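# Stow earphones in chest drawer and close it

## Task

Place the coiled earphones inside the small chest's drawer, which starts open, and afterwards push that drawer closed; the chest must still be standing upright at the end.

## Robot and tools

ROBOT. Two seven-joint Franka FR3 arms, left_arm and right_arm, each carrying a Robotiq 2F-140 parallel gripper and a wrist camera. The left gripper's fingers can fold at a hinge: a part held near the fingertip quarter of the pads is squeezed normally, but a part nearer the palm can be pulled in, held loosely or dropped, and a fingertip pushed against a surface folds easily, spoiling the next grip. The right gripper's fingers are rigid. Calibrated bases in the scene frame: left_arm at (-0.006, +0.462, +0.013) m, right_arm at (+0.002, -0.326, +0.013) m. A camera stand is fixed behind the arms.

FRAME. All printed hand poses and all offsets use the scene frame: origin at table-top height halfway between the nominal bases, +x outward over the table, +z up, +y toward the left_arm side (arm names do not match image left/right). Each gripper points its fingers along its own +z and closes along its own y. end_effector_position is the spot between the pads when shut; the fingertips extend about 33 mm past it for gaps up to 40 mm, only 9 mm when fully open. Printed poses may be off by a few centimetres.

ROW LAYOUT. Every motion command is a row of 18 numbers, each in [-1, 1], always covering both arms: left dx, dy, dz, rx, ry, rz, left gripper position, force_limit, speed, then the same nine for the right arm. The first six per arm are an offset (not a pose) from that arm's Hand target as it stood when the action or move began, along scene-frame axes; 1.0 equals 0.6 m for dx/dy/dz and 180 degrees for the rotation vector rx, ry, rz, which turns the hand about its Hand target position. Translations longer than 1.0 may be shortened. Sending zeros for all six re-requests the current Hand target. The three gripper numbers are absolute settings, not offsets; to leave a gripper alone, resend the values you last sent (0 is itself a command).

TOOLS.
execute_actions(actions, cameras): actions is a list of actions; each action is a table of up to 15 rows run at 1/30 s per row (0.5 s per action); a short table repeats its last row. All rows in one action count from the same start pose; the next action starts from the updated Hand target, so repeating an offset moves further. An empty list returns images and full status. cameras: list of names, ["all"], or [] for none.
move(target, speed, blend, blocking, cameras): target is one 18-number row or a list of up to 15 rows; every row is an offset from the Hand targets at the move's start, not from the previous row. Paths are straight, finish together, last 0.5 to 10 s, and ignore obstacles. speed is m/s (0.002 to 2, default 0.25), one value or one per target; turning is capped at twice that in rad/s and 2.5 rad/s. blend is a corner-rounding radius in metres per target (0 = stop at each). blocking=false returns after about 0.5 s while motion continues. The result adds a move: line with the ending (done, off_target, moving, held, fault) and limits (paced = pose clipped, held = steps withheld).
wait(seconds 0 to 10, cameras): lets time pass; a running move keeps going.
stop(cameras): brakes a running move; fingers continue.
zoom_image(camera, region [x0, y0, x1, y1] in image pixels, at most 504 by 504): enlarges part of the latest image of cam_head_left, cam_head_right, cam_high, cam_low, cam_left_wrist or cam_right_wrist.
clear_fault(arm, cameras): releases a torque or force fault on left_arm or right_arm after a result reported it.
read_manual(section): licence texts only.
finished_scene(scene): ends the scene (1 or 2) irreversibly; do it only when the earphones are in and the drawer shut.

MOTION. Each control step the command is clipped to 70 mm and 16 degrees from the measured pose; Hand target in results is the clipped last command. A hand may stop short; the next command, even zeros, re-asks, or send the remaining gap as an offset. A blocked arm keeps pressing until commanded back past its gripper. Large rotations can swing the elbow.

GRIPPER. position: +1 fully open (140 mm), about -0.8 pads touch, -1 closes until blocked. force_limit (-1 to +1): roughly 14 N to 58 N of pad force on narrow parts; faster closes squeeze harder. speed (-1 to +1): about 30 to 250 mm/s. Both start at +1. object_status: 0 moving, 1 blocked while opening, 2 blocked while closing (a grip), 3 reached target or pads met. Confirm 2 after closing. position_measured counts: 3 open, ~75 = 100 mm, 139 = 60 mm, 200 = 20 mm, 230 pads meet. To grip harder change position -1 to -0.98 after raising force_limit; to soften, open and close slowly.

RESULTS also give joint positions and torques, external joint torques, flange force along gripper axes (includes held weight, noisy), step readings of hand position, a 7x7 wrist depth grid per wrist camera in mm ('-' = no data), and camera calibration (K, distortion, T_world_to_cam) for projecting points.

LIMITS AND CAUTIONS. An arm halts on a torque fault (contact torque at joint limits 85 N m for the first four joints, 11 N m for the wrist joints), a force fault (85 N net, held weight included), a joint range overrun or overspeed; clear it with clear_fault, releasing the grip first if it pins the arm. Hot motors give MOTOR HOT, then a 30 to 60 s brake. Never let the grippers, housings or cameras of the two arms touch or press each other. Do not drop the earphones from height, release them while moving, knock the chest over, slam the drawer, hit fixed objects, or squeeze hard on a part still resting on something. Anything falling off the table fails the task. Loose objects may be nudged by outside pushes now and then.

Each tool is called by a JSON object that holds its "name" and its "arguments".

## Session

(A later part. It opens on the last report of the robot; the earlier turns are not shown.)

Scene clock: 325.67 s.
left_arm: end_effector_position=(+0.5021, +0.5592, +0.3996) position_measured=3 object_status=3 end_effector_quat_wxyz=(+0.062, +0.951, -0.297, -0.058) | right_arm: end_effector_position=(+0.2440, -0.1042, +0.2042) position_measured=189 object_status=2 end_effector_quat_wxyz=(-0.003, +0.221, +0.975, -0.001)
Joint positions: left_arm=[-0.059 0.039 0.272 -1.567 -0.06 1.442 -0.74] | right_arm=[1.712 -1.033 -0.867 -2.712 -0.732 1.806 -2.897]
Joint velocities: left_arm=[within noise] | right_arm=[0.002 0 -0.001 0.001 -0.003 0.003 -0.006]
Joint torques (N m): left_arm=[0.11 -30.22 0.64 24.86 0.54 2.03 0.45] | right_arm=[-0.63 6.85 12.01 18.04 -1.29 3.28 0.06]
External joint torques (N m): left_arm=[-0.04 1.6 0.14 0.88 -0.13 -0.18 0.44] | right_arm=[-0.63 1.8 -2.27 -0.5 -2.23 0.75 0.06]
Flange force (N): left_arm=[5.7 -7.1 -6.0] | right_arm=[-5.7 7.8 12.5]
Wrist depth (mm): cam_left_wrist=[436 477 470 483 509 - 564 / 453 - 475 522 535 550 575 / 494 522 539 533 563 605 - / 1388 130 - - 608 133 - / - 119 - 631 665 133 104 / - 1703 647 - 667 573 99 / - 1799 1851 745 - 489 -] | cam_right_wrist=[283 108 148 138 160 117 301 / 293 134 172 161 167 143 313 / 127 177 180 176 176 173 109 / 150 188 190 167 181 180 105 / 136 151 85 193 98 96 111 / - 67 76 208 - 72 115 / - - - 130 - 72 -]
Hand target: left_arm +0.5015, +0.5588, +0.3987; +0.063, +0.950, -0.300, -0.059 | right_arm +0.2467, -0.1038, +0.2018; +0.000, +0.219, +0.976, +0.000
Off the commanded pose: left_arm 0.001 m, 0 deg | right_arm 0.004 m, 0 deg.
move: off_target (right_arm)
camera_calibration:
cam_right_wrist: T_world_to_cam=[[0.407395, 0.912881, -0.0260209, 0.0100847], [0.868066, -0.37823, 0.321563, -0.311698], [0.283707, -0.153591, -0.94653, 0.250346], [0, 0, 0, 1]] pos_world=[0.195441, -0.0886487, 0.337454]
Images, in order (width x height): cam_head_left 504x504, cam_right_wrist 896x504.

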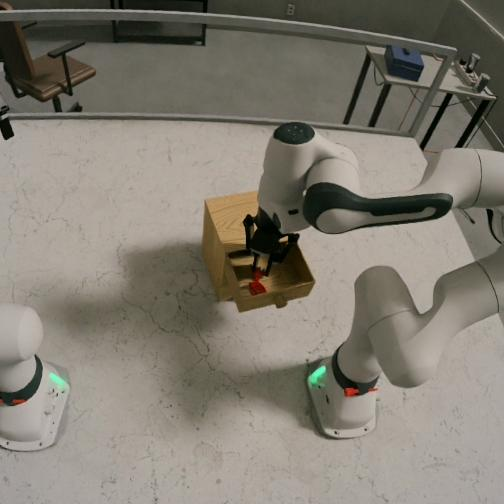

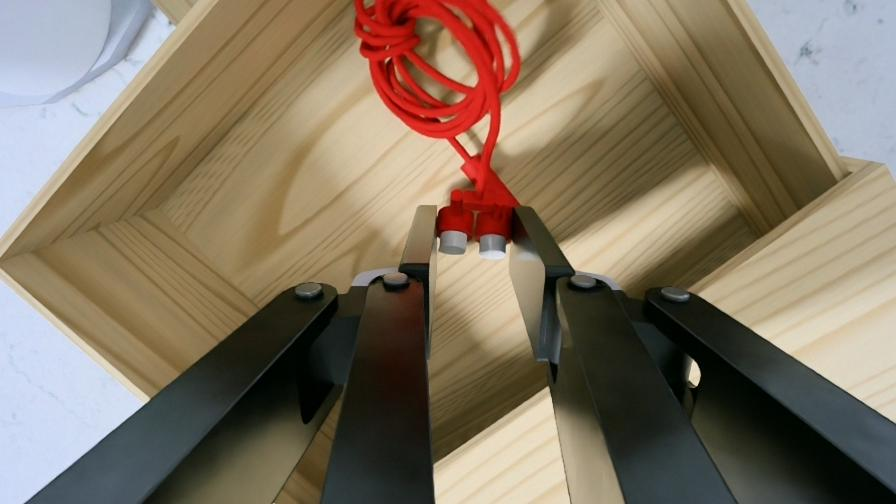

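{"name": "move", "arguments": {"target": [[0,0,0,0,0,0,1,1,1,0,0,0.006,0,0,0,-1,-0.2,-1],[0,0,0,0,0,0,1,1,1,0,0,0.006,0,0,0,-0.3,-1,-1],[0,0,0,0,0,0,1,1,1,0,0,0.16,0,0,0,-0.3,-1,-1]], "speed": 0.07, "cameras": ["cam_right_wrist","cam_head_left"]}}

Scene clock: 335.63 s.
left_arm: end_effector_position=(+0.5021, +0.5592, +0.3996) position_measured=3 object_status=3 end_effector_quat_wxyz=(+0.062, +0.951, -0.297, -0.058) | right_arm: end_effector_position=(+0.2479, -0.1030, +0.2976) position_measured=167 object_status=3 end_effector_quat_wxyz=(+0.000, +0.221, +0.975, +0.002)
Joint positions: left_arm=[-0.059 0.039 0.272 -1.567 -0.06 1.442 -0.74] | right_arm=[1.74 -1.041 -0.712 -2.52 -0.6 1.605 -2.925]
Joint velocities: left_arm=[within noise] | right_arm=[0 0 0.001 -0.002 -0.001 -0.004 -0.001]
Joint torques (N m): left_arm=[0.08 -30.27 0.66 24.89 0.54 2.02 0.41] | right_arm=[0.02 4.9 14.95 21.44 1.04 2.24 -0.04]
External joint torques (N m): left_arm=[0.03 1.85 0.25 0.75 -0.12 -0.2 0.4] | right_arm=[-0.01 -0.54 0.82 1.39 0.1 -0.32 -0.04]
Flange force (N): left_arm=[5.9 -7.4 -5.9] | right_arm=[-0.2 -0.8 -5.0]
Wrist depth (mm): cam_left_wrist=[434 448 466 482 502 522 - / - - - 517 561 553 597 / - 500 530 555 573 - - / 1411 130 555 583 - 133 111 / - 119 611 624 - 133 104 / - 1703 - - 706 579 99 / - 1799 1995 753 - 517 -] | cam_right_wrist=[308 387 202 243 243 389 388 / 424 410 258 258 256 410 411 / 444 249 272 273 266 198 433 / 466 470 253 282 154 205 460 / 500 84 88 219 125 95 475 / - 69 - 232 - 69 - / - 70 - 253 - - 70]
Hand target: left_arm +0.5015, +0.5588, +0.3987; +0.063, +0.950, -0.300, -0.059 | right_arm +0.2467, -0.1038, +0.2978; +0.000, +0.219, +0.976, +0.000
Off the commanded pose: left_arm 0.001 m, 0 deg | right_arm 0.001 m, 0 deg.
move: done
camera_calibration:
cam_right_wrist: T_world_to_cam=[[0.408129, 0.912726, -0.0190194, 0.00754258], [0.865089, -0.380005, 0.327442, -0.345882], [0.291637, -0.150092, -0.94468, 0.335643], [0, 0, 0, 1]] pos_world=[0.198255, -0.087944, 0.430475]
Images, in order (width x height): cam_head_left 504x504, cam_right_wrist 896x504.

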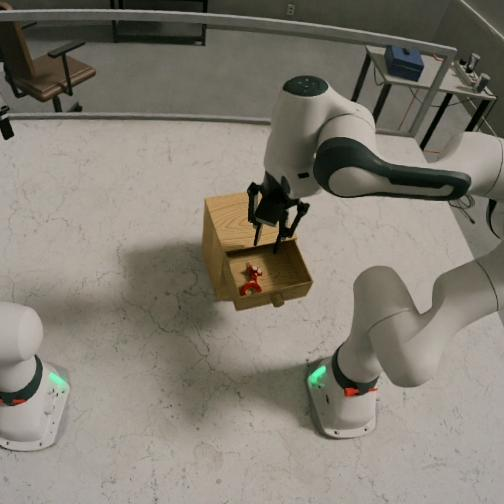

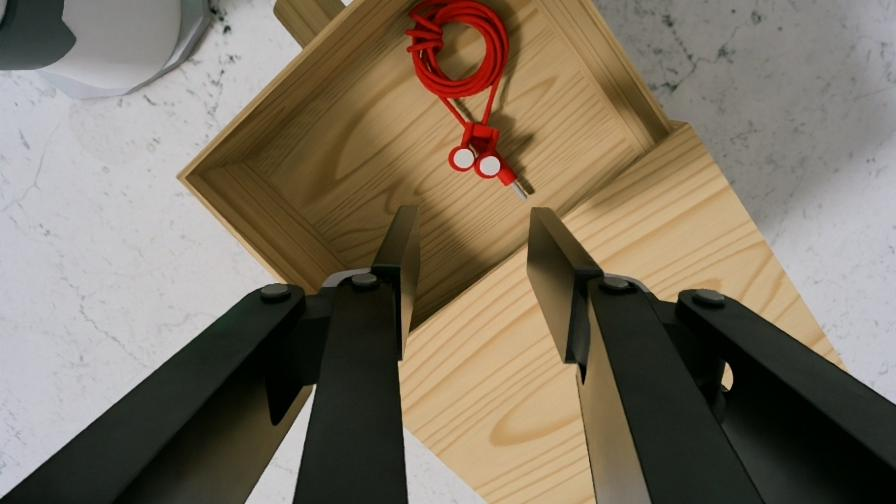

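{"name": "move", "arguments": {"target": [[0,0,0,0,0,-0.2,1,1,1,0,0,0.2,0,0,0,-0.3,-1,-1],[-0.25,-0.3,-0.05,0,0,-0.36,-1,-1,0,0.4,-0.45,0.25,0,0,-0.167,-0.3,-1,-1]], "blend": [0.03,0], "speed": 0.2, "cameras": ["cam_head_left","cam_high","cam_low"]}}

Scene clock: 366.37 s.
left_arm: end_effector_position=(+0.3512, +0.3796, +0.3684) position_measured=233 object_status=3 end_effector_quat_wxyz=(-0.021, -0.644, +0.760, +0.086) | right_arm: end_effector_position=(+0.4869, -0.3725, +0.4477) position_measured=167 object_status=3 end_effector_quat_wxyz=(+0.000, +0.466, +0.885, +0.000)
Joint positions: left_arm=[-0.303 -0.439 0.006 -2.146 0.062 1.539 -0.121] | right_arm=[1.96 -1.239 -0.837 -1.626 -1.097 0.91 -3.013]
Joint torques (N m): left_arm=[-0.65 -16.79 -0.39 24.4 0.69 2.48 0.44] | right_arm=[0.04 26.75 24.03 7.29 0.22 2.28 -0.04]
External joint torques (N m): left_arm=[-0.55 -0.27 0.24 0.1 -0.2 0.35 0.43] | right_arm=[-0.07 -2.4 1.42 1.56 -0.54 -0.27 -0.04]
Flange force (N): left_arm=[-0.6 0.2 0.7] | right_arm=[-2.7 -1.5 -0.6]
Wrist depth (mm): cam_left_wrist=[- 428 442 456 487 485 433 / - 447 468 485 501 463 376 / 454 479 499 522 549 537 373 / 483 515 - 106 589 613 637 / 504 537 82 93 92 85 - / 547 - - - - - - / - - - - - - -] | cam_right_wrist=[548 542 534 535 531 531 528 / 574 572 568 565 563 559 565 / 604 604 595 599 593 585 581 / 636 636 634 617 154 620 615 / 690 84 88 674 98 95 661 / - 69 - 712 - 69 - / - 70 - 836 - - 70]
Hand target: left_arm +0.3515, +0.3788, +0.3687; -0.021, -0.642, +0.762, +0.084 | right_arm +0.4867, -0.3738, +0.4478; +0.000, +0.464, +0.886, +0.000
Off the commanded pose: left_arm 0.001 m, 0 deg | right_arm 0.001 m, 0 deg.
joint sent to its limit (right arm) — joint 7 (wrist roll), lower limit. The joint targets still meet the commanded pose.
move: done
Images, in order (width x height): cam_head_left 504x504, cam_high 504x504, cam_low 504x504.

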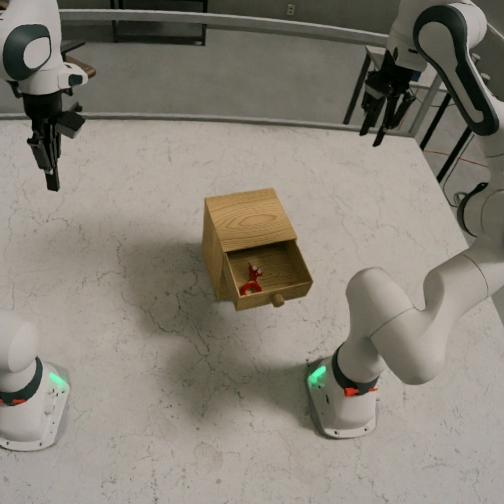

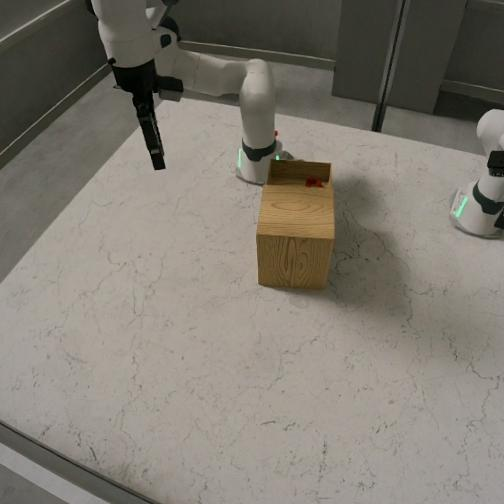

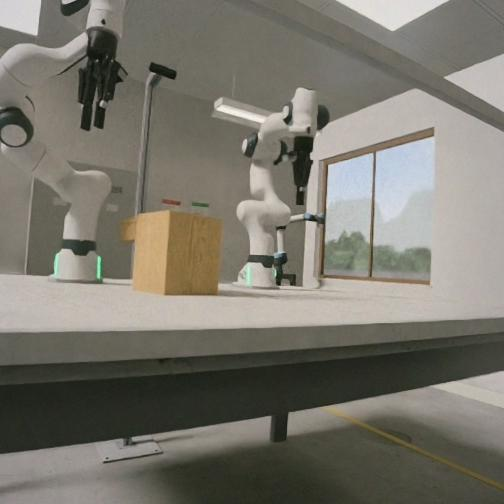

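{"name": "move", "arguments": {"target": [-0.45,-0.6,0,0,0,-0.2,-1,-1,0,0,0,0,0,0,0,-0.3,-1,-1]}}

{"name": "move", "arguments": {"target": [-0.08,-0.31,0,0,0,-0.172,-1,-1,0,0,0,0,0,0,0,-0.3,-1,-1], "cameras": ["cam_left_wrist","cam_head_left","cam_high","cam_low"]}}

Scene clock: 379.60 s.
left_arm: end_effector_position=(+0.0807, +0.0186, +0.3691) position_measured=233 object_status=3 end_effector_quat_wxyz=(+0.004, -0.371, +0.925, +0.086) | right_arm: end_effector_position=(+0.4869, -0.3725, +0.4477) position_measured=167 object_status=3 end_effector_quat_wxyz=(+0.000, +0.466, +0.885, +0.000)
Joint positions: left_arm=[-0.596 -0.23 -0.697 -1.882 -0.149 1.532 -0.438] | right_arm=[1.96 -1.239 -0.837 -1.626 -1.097 0.91 -3.013]
Joint velocities: left_arm=[-0.002 0 -0.001 -0.002 0 -0.001 -0.007] | right_arm=[within noise]
Joint torques (N m): left_arm=[0.66 -16.61 4.06 25.01 0.86 2.26 -0.1] | right_arm=[0.05 26.8 24.06 7.24 0.2 2.27 -0.02]
External joint torques (N m): left_arm=[0.66 0.54 -0.5 0.94 0.1 0.12 -0.12] | right_arm=[0.05 -2.24 1.53 1.46 -0.54 -0.26 -0.02]
Flange force (N): left_arm=[3.3 -5.1 -3.6] | right_arm=[-2.4 -1.4 -0.8]
Wrist depth (mm): cam_left_wrist=[265 420 433 460 476 497 532 / 298 304 479 487 505 526 546 / 314 320 494 513 553 561 - / 331 342 - 109 569 578 528 / 273 289 82 93 92 470 469 / 290 - - - - - 393 / - - - - - - -] | cam_right_wrist=[544 543 538 533 537 530 530 / 572 567 567 565 564 578 563 / 612 604 601 596 591 595 587 / 642 644 636 633 154 617 609 / 672 84 88 679 98 95 653 / - 69 - 704 - 69 - / - 70 - 779 - - 70]
Hand target: left_arm +0.0815, +0.0188, +0.3687; +0.006, -0.375, +0.923, +0.087 | right_arm +0.4867, -0.3738, +0.4478; +0.000, +0.464, +0.886, +0.000
Off the commanded pose: left_arm 0.001 m, 0 deg | right_arm 0.001 m, 0 deg.
joint sent to its limit (right arm) — joint 7 (wrist roll), lower limit. The joint targets still meet the commanded pose.
move: done

Scene clock: 381.83 s.
left_arm: end_effector_position=(+0.0329, -0.1680, +0.3699) position_measured=233 object_status=3 end_effector_quat_wxyz=(+0.028, -0.118, +0.989, +0.080) | right_arm: end_effector_position=(+0.4869, -0.3725, +0.4477) position_measured=167 object_status=3 end_effector_quat_wxyz=(+0.000, +0.466, +0.885, +0.000)
Joint positions: left_arm=[-1.069 0.593 -0.808 -0.997 0.432 1.277 -0.378] | right_arm=[1.96 -1.239 -0.837 -1.626 -1.097 0.91 -3.013]
Joint velocities: left_arm=[0 0.001 0 0 0 -0.004 0.005] | right_arm=[within noise]
Joint torques (N m): left_arm=[-0.33 -42.57 -9.26 21.66 0.92 1.93 0.46] | right_arm=[0.02 26.78 24.02 7.23 0.2 2.28 0]
External joint torques (N m): left_arm=[-0.31 1.57 0.25 0.97 0.12 -0.22 0.45] | right_arm=[-0.12 -2.24 1.55 1.53 -0.55 -0.26 0]
Flange force (N): left_arm=[0.0 0.0 0.0] | right_arm=[-2.5 -1.7 -0.8]
Wrist depth (mm): cam_left_wrist=[105 170 376 443 - 490 517 / - 152 444 484 505 513 - / - 126 487 503 533 548 548 / - 127 - 121 573 623 - / 112 130 82 93 92 80 - / 118 - - - - - - / - - - - - - -] | cam_right_wrist=[543 543 544 536 536 530 533 / 578 572 565 564 563 558 554 / 596 608 592 596 588 587 585 / 647 639 629 620 154 629 636 / 689 85 88 676 98 95 654 / - 69 - 740 - 69 - / - 70 - 767 - - 70]
Hand target: left_arm +0.0335, -0.1672, +0.3687; +0.028, -0.115, +0.990, +0.082 | right_arm +0.4867, -0.3738, +0.4478; +0.000, +0.464, +0.886, +0.000
Off the commanded pose: left_arm 0.002 m, 1 deg | right_arm 0.001 m, 0 deg.
joint sent to its limit (right arm) — joint 7 (wrist roll), lower limit. The joint targets still meet the commanded pose.
move: done
camera_calibration:
cam_left_wrist: T_world_to_cam=[[-0.23206, 0.961497, 0.14721, 0.129264], [0.901291, 0.15563, 0.404295, -0.152106], [0.365819, 0.2265, -0.902704, 0.50195], [0, 0, 0, 1]] pos_world=[-0.016534, -0.214306, 0.495579]
Images, in order (width x height): cam_head_left 504x504, cam_high 504x504, cam_low 504x504, cam_left_wrist 896x504.

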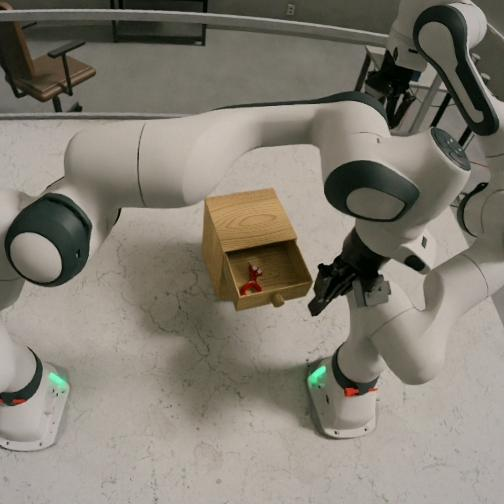

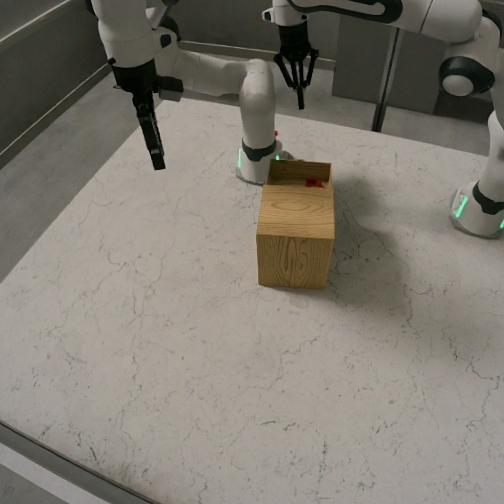

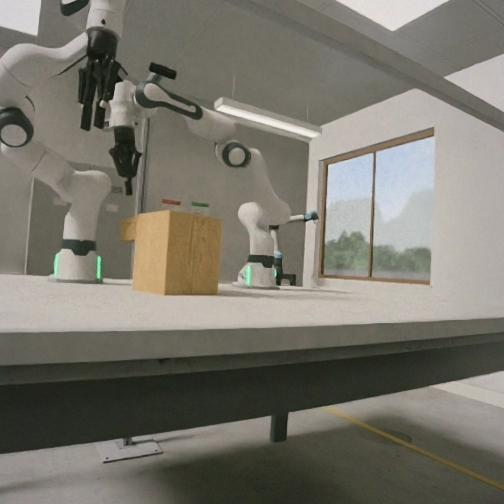

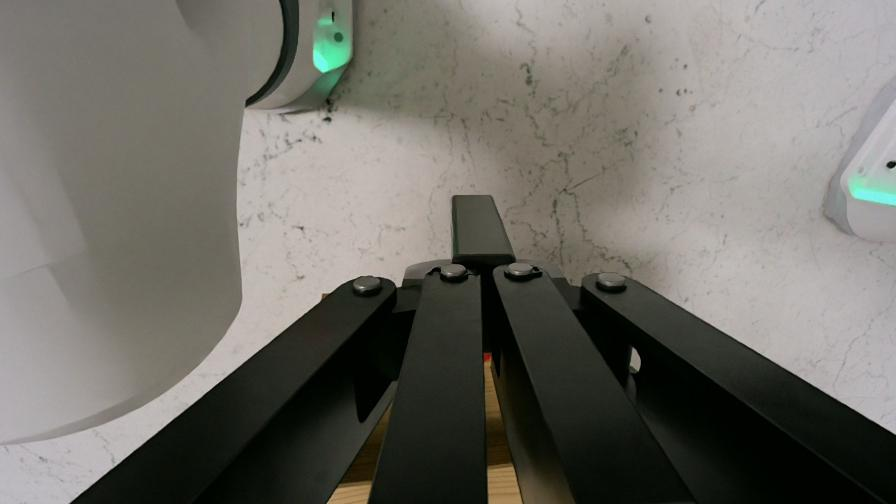

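{"name": "move", "arguments": {"target": [0,0.2,0,-0.281,-0.07,0,-1,-1,0,0,0,0,0,0,0,-0.3,-1,-1], "cameras": ["cam_left_wrist","cam_head_left","cam_high","cam_low"]}}

Scene clock: 425.20 s.
left_arm: end_effector_position=(+0.0334, -0.0469, +0.3693) position_measured=233 object_status=3 end_effector_quat_wxyz=(+0.081, -0.127, +0.921, -0.360) | right_arm: end_effector_position=(+0.4869, -0.3725, +0.4477) position_measured=167 object_status=3 end_effector_quat_wxyz=(+0.000, +0.466, +0.885, +0.000)
Joint positions: left_arm=[-1.063 -0.819 -0.543 -2.723 -0.316 2.704 -0.055] | right_arm=[1.96 -1.239 -0.837 -1.626 -1.097 0.91 -3.013]
Joint velocities: left_arm=[0 0 0.001 0 0 0.004 0.001] | right_arm=[within noise]
Joint torques (N m): left_arm=[-0.39 -3.46 8.94 23.9 0.54 4.03 0.29] | right_arm=[-0.02 26.77 24.07 7.26 0.2 2.27 -0.09]
External joint torques (N m): left_arm=[-0.38 0.44 0.53 0.09 -0.04 0.36 0.36] | right_arm=[-0.01 -2.16 1.58 1.46 -0.54 -0.26 -0.09]
Flange force (N): left_arm=[-2.2 -0.4 1.6] | right_arm=[-2.6 -1.5 -1.0]
Wrist depth (mm): cam_left_wrist=[310 250 294 394 457 405 348 / - 267 308 - 503 429 361 / 453 284 - - - 447 377 / - - - 106 116 465 377 / - - 82 93 92 80 395 / - - - - - - 410 / - - - - - - -] | cam_right_wrist=[545 545 542 528 534 527 530 / 568 570 569 567 559 560 553 / 606 634 598 598 592 587 582 / 670 642 633 622 153 614 623 / 687 80 88 702 98 95 649 / - 69 - 704 - 69 - / - 70 - - - - 70]
Hand target: left_arm +0.0335, -0.0472, +0.3687; +0.082, -0.124, +0.921, -0.360 | right_arm +0.4867, -0.3738, +0.4478; +0.000, +0.464, +0.886, +0.000
Off the commanded pose: left_arm 0.001 m, 0 deg | right_arm 0.001 m, 0 deg.
joint sent to its limit (right arm) — joint 7 (wrist roll), lower limit. The joint targets still meet the commanded pose.
move: done
camera_calibration:
cam_left_wrist: T_world_to_cam=[[-0.168458, 0.707051, -0.686805, 0.306988], [0.81633, 0.490595, 0.30483, -0.115842], [0.552473, -0.509309, -0.659832, 0.343431], [0, 0, 0, 1]] pos_world=[-0.0434569, 0.0146879, 0.472759]
Images, in order (width x height): cam_head_left 504x504, cam_high 504x504, cam_low 504x504, cam_left_wrist 896x504.

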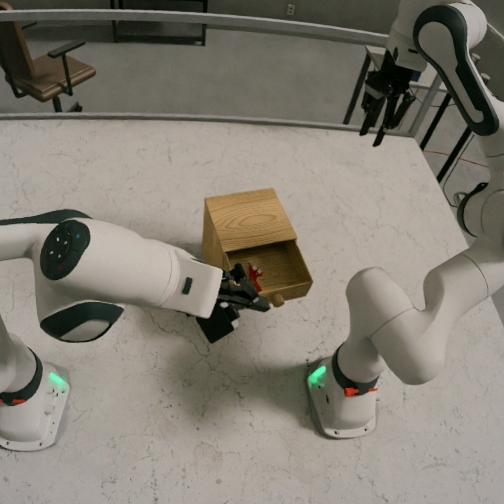

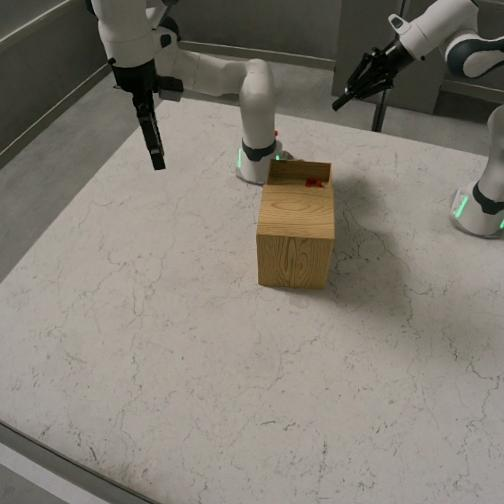

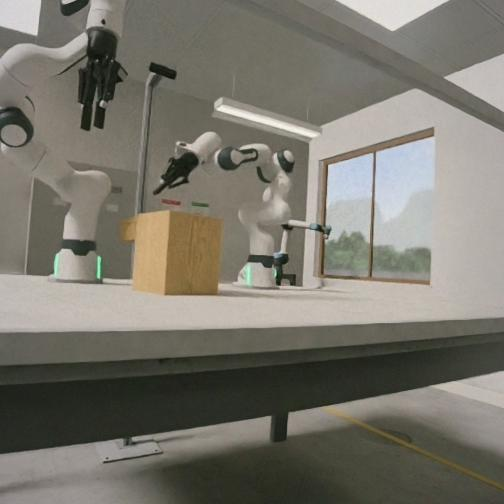

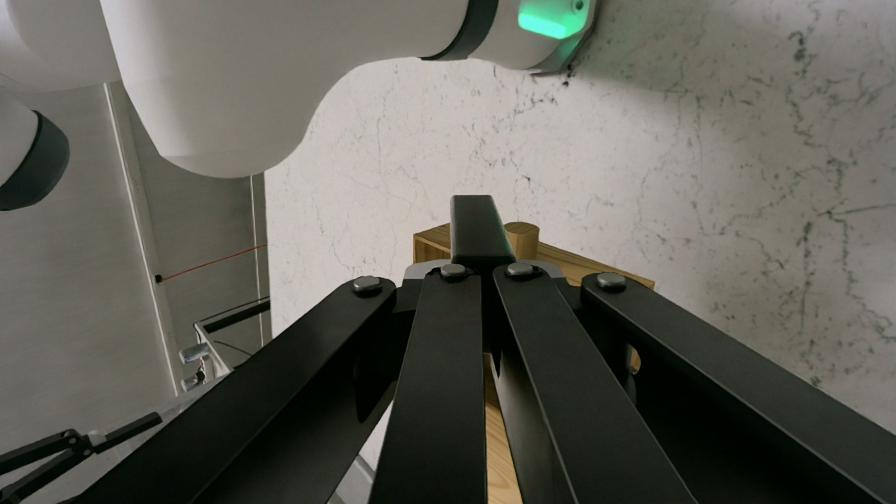

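{"name": "move", "arguments": {"target": [0.003,-0.172,-0.315,0,0,0,-1,-1,0,0,0,0,0,0,0,-0.3,-1,-1], "speed": 0.15, "cameras": ["cam_left_wrist","cam_head_left","cam_high","cam_low"]}}

Scene clock: 437.57 s.
left_arm: end_effector_position=(+0.0344, -0.1502, +0.1793) position_measured=233 object_status=3 end_effector_quat_wxyz=(+0.082, -0.120, +0.922, -0.359) | right_arm: end_effector_position=(+0.4869, -0.3725, +0.4477) position_measured=167 object_status=3 end_effector_quat_wxyz=(+0.000, +0.466, +0.885, +0.000)
Joint positions: left_arm=[0.014 -0.329 -1.661 -2.633 -0.153 3.341 -0.282] | right_arm=[1.96 -1.239 -0.837 -1.626 -1.097 0.91 -3.013]
Joint torques (N m): left_arm=[0.71 5.73 8.43 18.27 -0.71 4 -0.19] | right_arm=[0.06 26.82 24.09 7.29 0.2 2.25 -0.05]
External joint torques (N m): left_arm=[0.68 -1.31 -0.36 0.54 -0.29 0.44 -0.12] | right_arm=[-0.03 -2.25 1.54 1.57 -0.56 -0.28 -0.05]
Flange force (N): left_arm=[0.0 0.0 0.0] | right_arm=[-2.7 -1.4 -1.1]
Wrist depth (mm): cam_left_wrist=[140 159 195 233 275 240 214 / 148 178 234 334 303 261 219 / 167 3361 610 398 332 271 226 / - - - 109 319 282 237 / - - 82 93 92 91 246 / - - - - - - - / - - - - - - -] | cam_right_wrist=[541 538 545 537 534 530 528 / 569 573 565 563 565 554 556 / 601 612 609 598 592 584 591 / 639 646 631 626 154 622 620 / 679 85 88 663 98 95 654 / - 69 - 714 - 69 - / - 70 - 729 - - 70]
Hand target: left_arm +0.0353, -0.1504, +0.1797; +0.082, -0.124, +0.921, -0.360 | right_arm +0.4867, -0.3738, +0.4478; +0.000, +0.464, +0.886, +0.000
Off the commanded pose: left_arm 0.001 m, 0 deg | right_arm 0.001 m, 0 deg.
joint sent to its limit (right arm) — joint 7 (wrist roll), lower limit. The joint targets still meet the commanded pose.
move: done
camera_calibration:
cam_left_wrist: T_world_to_cam=[[-0.154747, 0.712654, -0.684235, 0.249616], [0.820004, 0.478942, 0.313382, -0.0114504], [0.551042, -0.51258, -0.658494, 0.164134], [0, 0, 0, 1]] pos_world=[-0.0424278, -0.0882737, 0.282465]
Images, in order (width x height): cam_head_left 504x504, cam_high 504x504, cam_low 504x504, cam_left_wrist 896x504.

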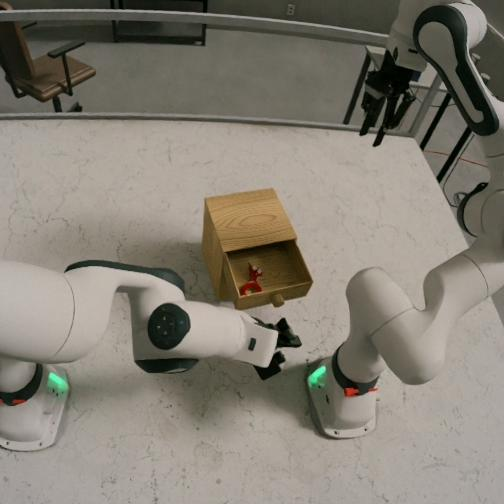

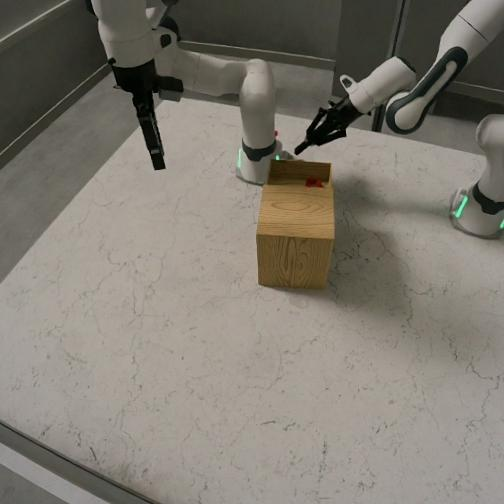

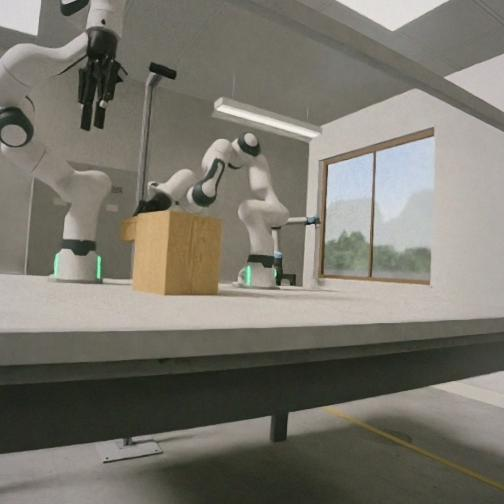

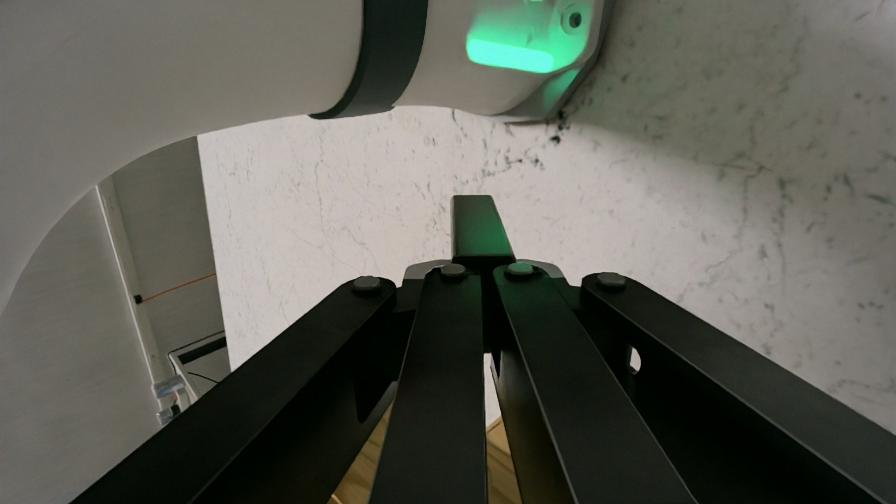

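{"name": "move", "arguments": {"target": [0.1455,0.0365,0,0,0,0,-1,-1,0,0,0,0,0,0,0,-0.3,-1,-1], "speed": 0.06, "cameras": ["cam_left_wrist","cam_head_left","cam_high"]}}

Scene clock: 444.67 s.
left_arm: end_effector_position=(+0.1216, -0.1290, +0.1797) position_measured=233 object_status=3 end_effector_quat_wxyz=(+0.081, -0.126, +0.921, -0.360) | right_arm: end_effector_position=(+0.4869, -0.3725, +0.4477) position_measured=167 object_status=3 end_effector_quat_wxyz=(+0.000, +0.466, +0.885, +0.000)
Joint positions: left_arm=[0.135 -0.185 -1.554 -2.689 0.02 3.425 -0.2] | right_arm=[1.96 -1.239 -0.837 -1.626 -1.097 0.91 -3.013]
Joint velocities: left_arm=[0.001 0.001 0.002 0 0.003 0 0.005] | right_arm=[within noise]
Joint torques (N m): left_arm=[0.86 1.92 5.5 18.27 -0.18 3.92 0.33] | right_arm=[0.02 26.84 24.07 7.26 0.21 2.26 -0.06]
External joint torques (N m): left_arm=[0.86 -0.09 0.67 0.03 0.12 0.3 0.4] | right_arm=[0.05 -2.17 1.47 1.45 -0.54 -0.28 -0.06]
Flange force (N): left_arm=[0.0 0.0 0.0] | right_arm=[-2.5 -1.2 -0.9]
Wrist depth (mm): cam_left_wrist=[- - - 325 312 247 213 / - - 491 387 308 257 219 / - 2746 - 391 331 270 227 / - - 624 109 328 288 237 / - - 82 93 92 265 246 / - - - - - - 246 / - - - - - - -] | cam_right_wrist=[542 544 540 518 537 536 521 / 574 572 570 569 559 558 555 / 598 617 606 595 598 584 587 / 647 636 636 629 154 626 615 / 672 84 88 666 98 95 654 / - 69 - 720 - 69 - / - 70 - 765 - - 70]
Hand target: left_arm +0.1226, -0.1285, +0.1797; +0.082, -0.124, +0.921, -0.360 | right_arm +0.4867, -0.3738, +0.4478; +0.000, +0.464, +0.886, +0.000
Off the commanded pose: left_arm 0.001 m, 0 deg | right_arm 0.001 m, 0 deg.
joint sent to its limit (right arm) — joint 7 (wrist roll), lower limit. The joint targets still meet the commanded pose.
move: done
camera_calibration:
cam_left_wrist: T_world_to_cam=[[-0.167168, 0.707491, -0.686667, 0.249558], [0.816672, 0.489556, 0.305585, -0.0901906], [0.552361, -0.509697, -0.659626, 0.127702], [0, 0, 0, 1]] pos_world=[0.0448365, -0.0673174, 0.28316]
Images, in order (width x height): cam_head_left 504x504, cam_high 504x504, cam_left_wrist 896x504.

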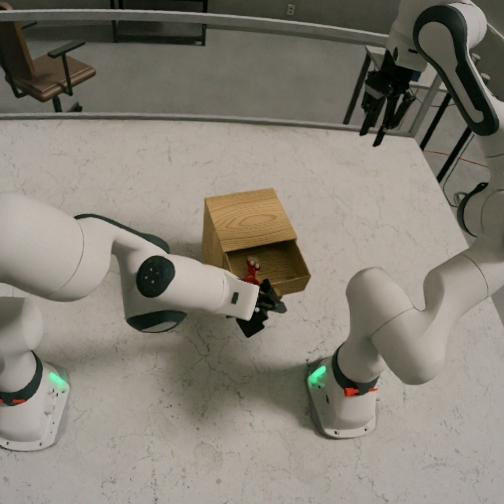

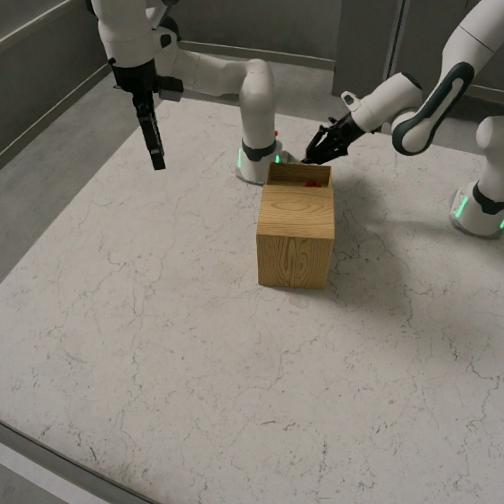

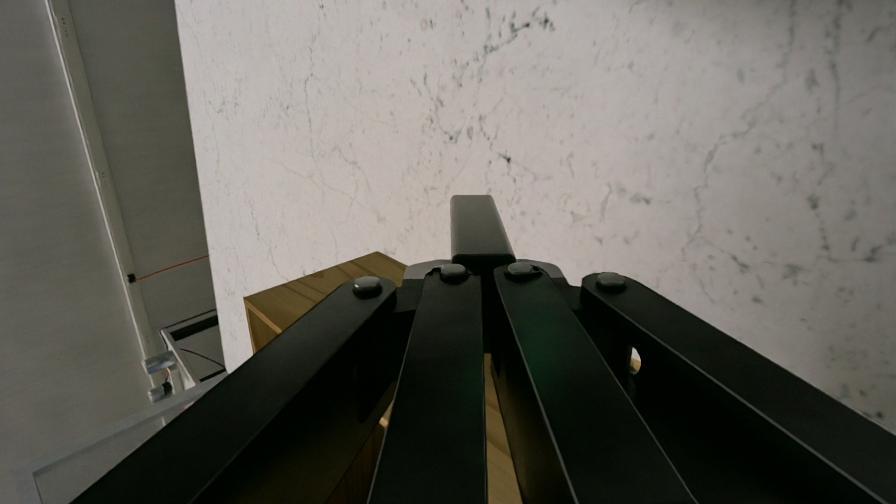

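{"name": "move", "arguments": {"target": [0.113,0.0283,0,0,0,0,-1,-1,0,0,0,0,0,0,0,-0.3,-1,-1], "speed": 0.06, "cameras": ["cam_left_wrist","cam_head_left","cam_high","cam_low"]}}

Scene clock: 455.73 s.
left_arm: end_effector_position=(+0.1908, -0.1105, +0.1788) position_measured=233 object_status=3 end_effector_quat_wxyz=(+0.081, -0.128, +0.921, -0.359) | right_arm: end_effector_position=(+0.4869, -0.3725, +0.4477) position_measured=167 object_status=3 end_effector_quat_wxyz=(+0.000, +0.466, +0.885, +0.000)
Joint positions: left_arm=[0.356 -0.069 -1.579 -2.688 0.173 3.448 -0.127] | right_arm=[1.96 -1.239 -0.837 -1.626 -1.097 0.91 -3.013]
Joint torques (N m): left_arm=[0.59 0.64 1.31 19.3 0.09 3.96 0.49] | right_arm=[0 26.82 24.03 7.28 0.21 2.28 -0.04]
External joint torques (N m): left_arm=[0.54 -0.49 -0.57 0.8 0.25 0.32 0.56] | right_arm=[-0.17 -2.34 1.46 1.61 -0.55 -0.26 -0.05]
Flange force (N): left_arm=[0.0 0.0 0.0] | right_arm=[-2.8 -1.5 -0.8]
Wrist depth (mm): cam_left_wrist=[- 665 457 379 288 246 212 / - - 506 394 306 256 218 / - - 527 411 331 270 - / - - 515 122 323 278 230 / - 1838 82 93 92 91 238 / - - - - - - 246 / - - - - - - -] | cam_right_wrist=[547 544 538 543 535 528 527 / 568 574 567 558 558 560 556 / 602 602 596 595 592 592 584 / 638 636 631 633 153 626 619 / 683 84 88 679 98 94 665 / - 69 - 718 - 69 - / - 70 - 777 - - 70]
Hand target: left_arm +0.1904, -0.1115, +0.1797; +0.082, -0.124, +0.921, -0.360 | right_arm +0.4867, -0.3738, +0.4478; +0.000, +0.464, +0.886, +0.000
Off the commanded pose: left_arm 0.001 m, 1 deg | right_arm 0.001 m, 0 deg.
joint sent to its limit (right arm) — joint 7 (wrist roll), lower limit. The joint targets still meet the commanded pose.
move: done
camera_calibration:
cam_left_wrist: T_world_to_cam=[[-0.170287, 0.70923, -0.684102, 0.247726], [0.815595, 0.491048, 0.306066, -0.155067], [0.552998, -0.505831, -0.662064, 0.0991041], [0, 0, 0, 1]] pos_world=[0.113852, -0.0494192, 0.282544]
Images, in order (width x height): cam_head_left 504x504, cam_high 504x504, cam_low 504x504, cam_left_wrist 896x504.

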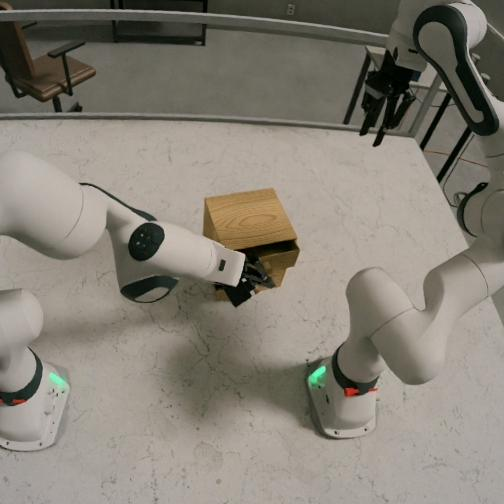

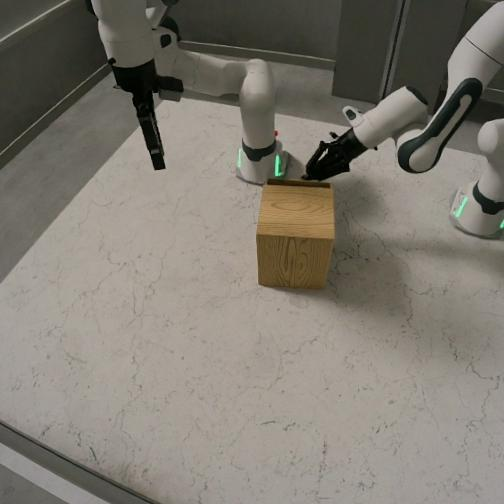

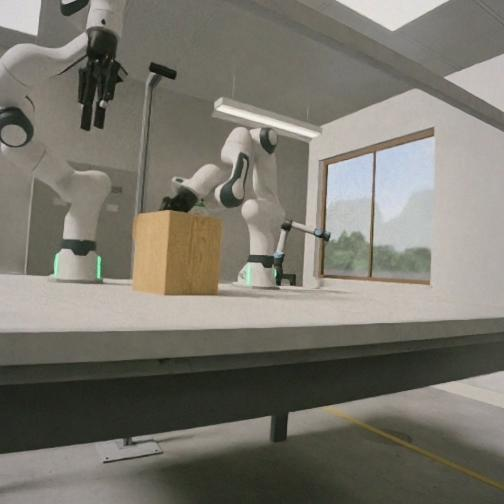

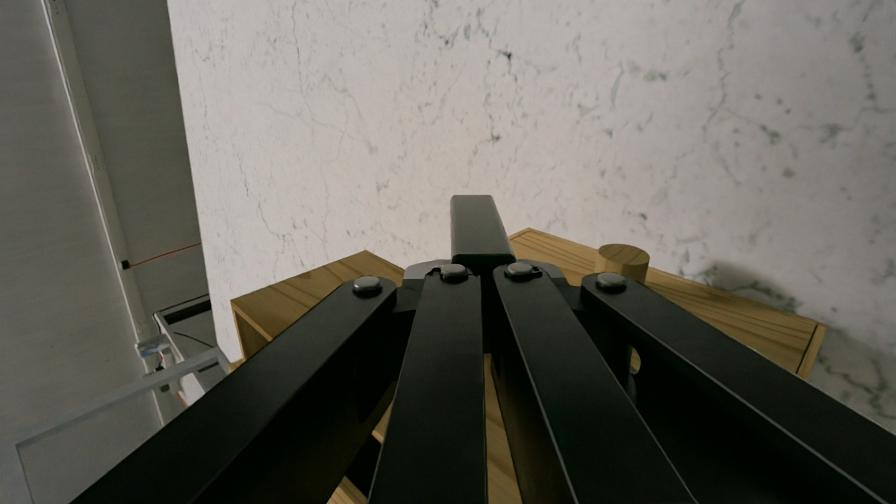

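{"name": "move", "arguments": {"target": [[-0.1,-0.025,0,0,0,0,-1,-1,0,0,0,0,0,0,0,-0.3,-1,-1],[-0.12,0.052,-0.01,0,0,0,-1,-1,0,0,0,0,0,0,0,-0.3,-1,-1]], "speed": 0.1, "cameras": ["cam_left_wrist","cam_head_left","cam_high"]}}

Scene clock: 480.07 s.
left_arm: end_effector_position=(+0.1192, -0.0805, +0.1748) position_measured=233 object_status=3 end_effector_quat_wxyz=(+0.084, -0.122, +0.920, -0.362) | right_arm: end_effector_position=(+0.4869, -0.3725, +0.4477) position_measured=167 object_status=3 end_effector_quat_wxyz=(+0.000, +0.466, +0.885, +0.000)
Joint positions: left_arm=[-0.323 -0.218 -1.08 -2.842 0.074 3.488 -0.226] | right_arm=[1.96 -1.239 -0.837 -1.626 -1.097 0.91 -3.013]
Joint velocities: left_arm=[-0.002 0 0.002 -0.001 0 -0.006 0] | right_arm=[within noise]
Joint torques (N m): left_arm=[-0.25 -7.72 4.82 18.32 -0.22 3.33 -0.23] | right_arm=[-0.01 26.84 24.02 7.22 0.21 2.27 -0.1]
External joint torques (N m): left_arm=[-0.36 0.38 0.3 0.97 0.26 -0.27 -0.15] | right_arm=[-0.14 -2.32 1.43 1.52 -0.55 -0.27 -0.1]
Flange force (N): left_arm=[0.0 0.0 0.0] | right_arm=[-2.8 -1.6 -0.7]
Wrist depth (mm): cam_left_wrist=[- 631 508 343 288 241 205 / - - 548 354 296 251 214 / - 915 538 384 315 257 222 / - - - 109 324 273 229 / - - 82 93 92 258 245 / - - - - - - 238 / - - - - - - -] | cam_right_wrist=[543 540 537 534 531 527 524 / 568 572 563 563 563 559 553 / 604 602 601 591 584 606 592 / 644 631 626 622 154 629 623 / 681 84 88 670 98 95 672 / - 69 - 712 - 69 - / - 70 - 758 - - 70]
Hand target: left_arm +0.1184, -0.0803, +0.1737; +0.082, -0.124, +0.921, -0.360 | right_arm +0.4867, -0.3738, +0.4478; +0.000, +0.464, +0.886, +0.000
Off the commanded pose: left_arm 0.001 m, 0 deg | right_arm 0.001 m, 0 deg.
joint sent to its limit (right arm) — joint 7 (wrist roll), lower limit. The joint targets still meet the commanded pose.
move: done
camera_calibration:
cam_left_wrist: T_world_to_cam=[[-0.15614, 0.707086, -0.689674, 0.210675], [0.81696, 0.484893, 0.312178, -0.112019], [0.555155, -0.514692, -0.653372, 0.148664], [0, 0, 0, 1]] pos_world=[0.0418782, -0.0181316, 0.277399]
Images, in order (width x height): cam_head_left 504x504, cam_high 504x504, cam_left_wrist 896x504.

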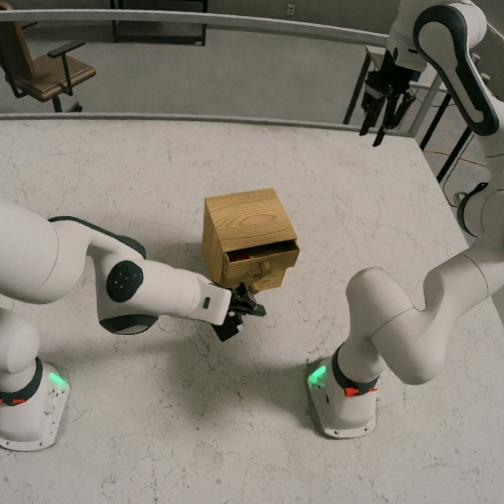

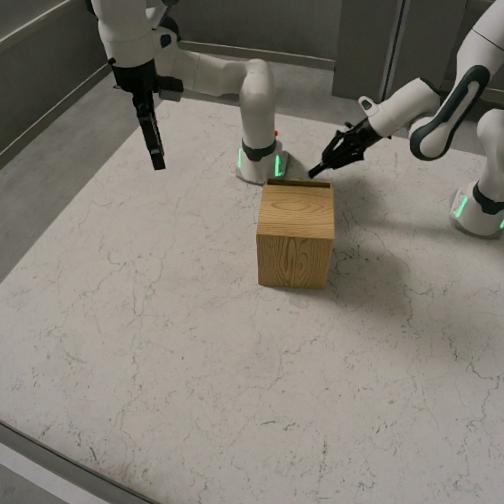

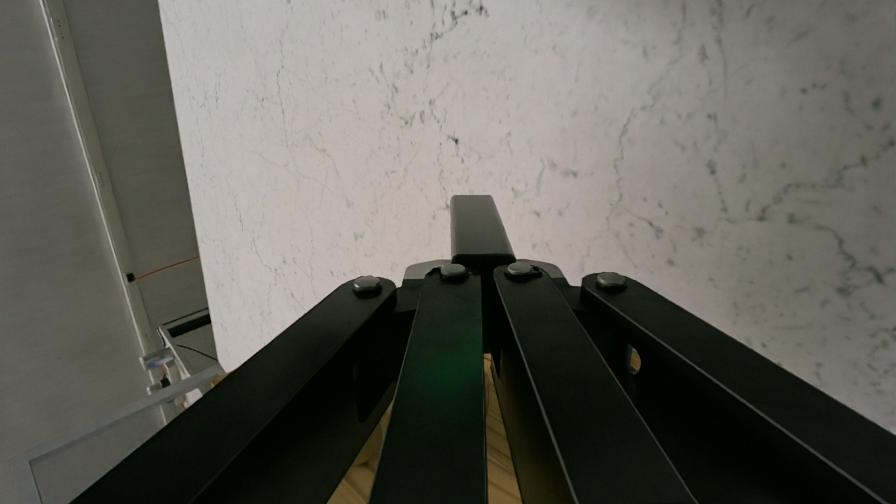

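{"name": "move", "arguments": {"target": [0.113,0.0283,0,0,0,0,-1,-1,0,0,0,0,0,0,0,-0.3,-1,-1], "speed": 0.06, "cameras": ["cam_left_wrist","cam_head_left","cam_high"]}}

{"name": "zoom_image", "arguments": {"camera": "cam_head_left", "region": [190, 180, 330, 320]}}

Scene clock: 493.00 s.
left_arm: end_effector_position=(+0.1871, -0.0627, +0.1738) position_measured=233 object_status=3 end_effector_quat_wxyz=(+0.084, -0.122, +0.921, -0.360) | right_arm: end_effector_position=(+0.4869, -0.3725, +0.4477) position_measured=167 object_status=3 end_effector_quat_wxyz=(+0.000, +0.466, +0.885, +0.000)
Joint positions: left_arm=[-0.372 -0.129 -0.777 -2.827 0.333 3.515 -0.218] | right_arm=[1.96 -1.239 -0.837 -1.626 -1.097 0.91 -3.013]
Joint velocities: left_arm=[0 -0.002 0.001 -0.001 0.004 0 -0.003] | right_arm=[within noise]
Joint torques (N m): left_arm=[-0.27 -14.08 2.93 18.58 -0.32 3.71 -0.23] | right_arm=[0 26.81 24.02 7.28 0.23 2.26 -0.06]
External joint torques (N m): left_arm=[-0.34 0.49 0.7 0.97 0.15 0.12 -0.16] | right_arm=[-0.13 -2.34 1.43 1.58 -0.53 -0.28 -0.06]
Flange force (N): left_arm=[0.0 0.0 0.0] | right_arm=[-2.8 -1.5 -0.8]
Wrist depth (mm): cam_left_wrist=[- 734 422 352 289 234 196 / - - 463 371 294 248 211 / - 803 - 357 313 254 218 / 2456 215 180 121 288 271 237 / - 234 93 93 92 241 243 / - - - - - - 236 / - - - - - - -] | cam_right_wrist=[548 544 543 536 538 525 527 / 581 565 567 564 556 567 553 / 595 604 585 595 595 584 574 / 638 639 625 623 154 634 628 / 681 85 88 672 98 95 659 / - 69 - 698 - 69 - / - 70 - 767 - - 70]
Hand target: left_arm +0.1862, -0.0633, +0.1737; +0.082, -0.124, +0.921, -0.360 | right_arm +0.4867, -0.3738, +0.4478; +0.000, +0.464, +0.886, +0.000
Off the commanded pose: left_arm 0.001 m, 0 deg | right_arm 0.001 m, 0 deg.
joint sent to its limit (right arm) — joint 7 (wrist roll), lower limit. The joint targets still meet the commanded pose.
move: done
camera_calibration:
cam_left_wrist: T_world_to_cam=[[-0.156818, 0.710214, -0.686297, 0.207688], [0.816771, 0.483929, 0.314163, -0.176098], [0.555242, -0.511281, -0.655971, 0.120162], [0, 0, 0, 1]] pos_world=[0.109682, -0.00084725, 0.276682]
Images, in order (width x height): cam_head_left 504x504, cam_high 504x504, cam_left_wrist 896x504.

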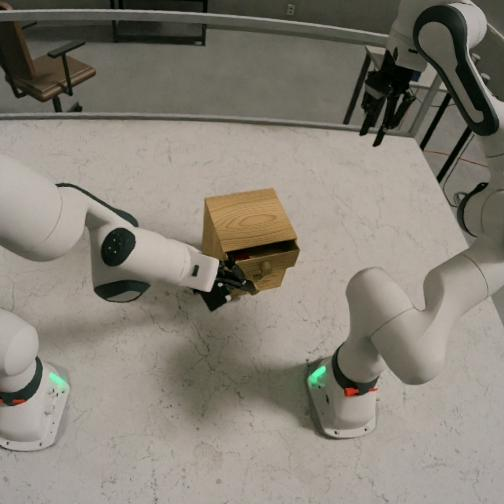

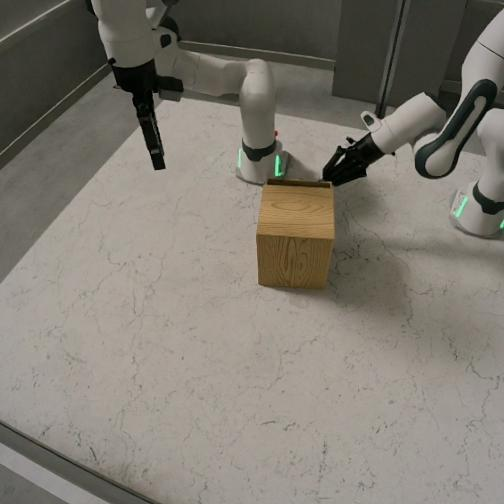

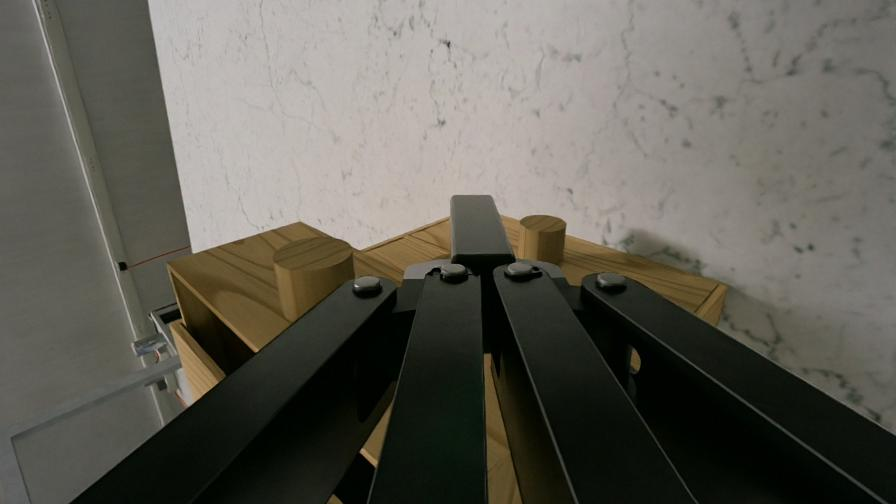

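Scaled by 3.600 from the camera's 504x504 image, which has a finer 720x720 frame.

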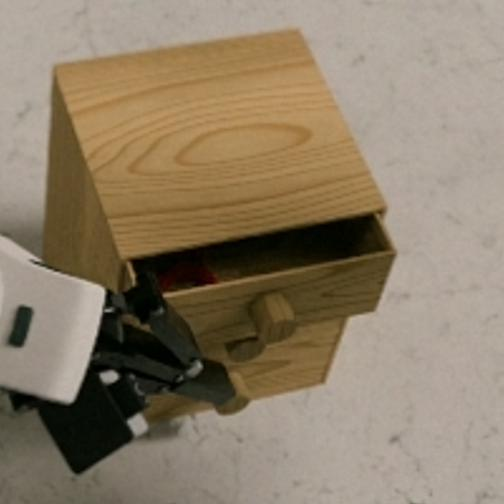

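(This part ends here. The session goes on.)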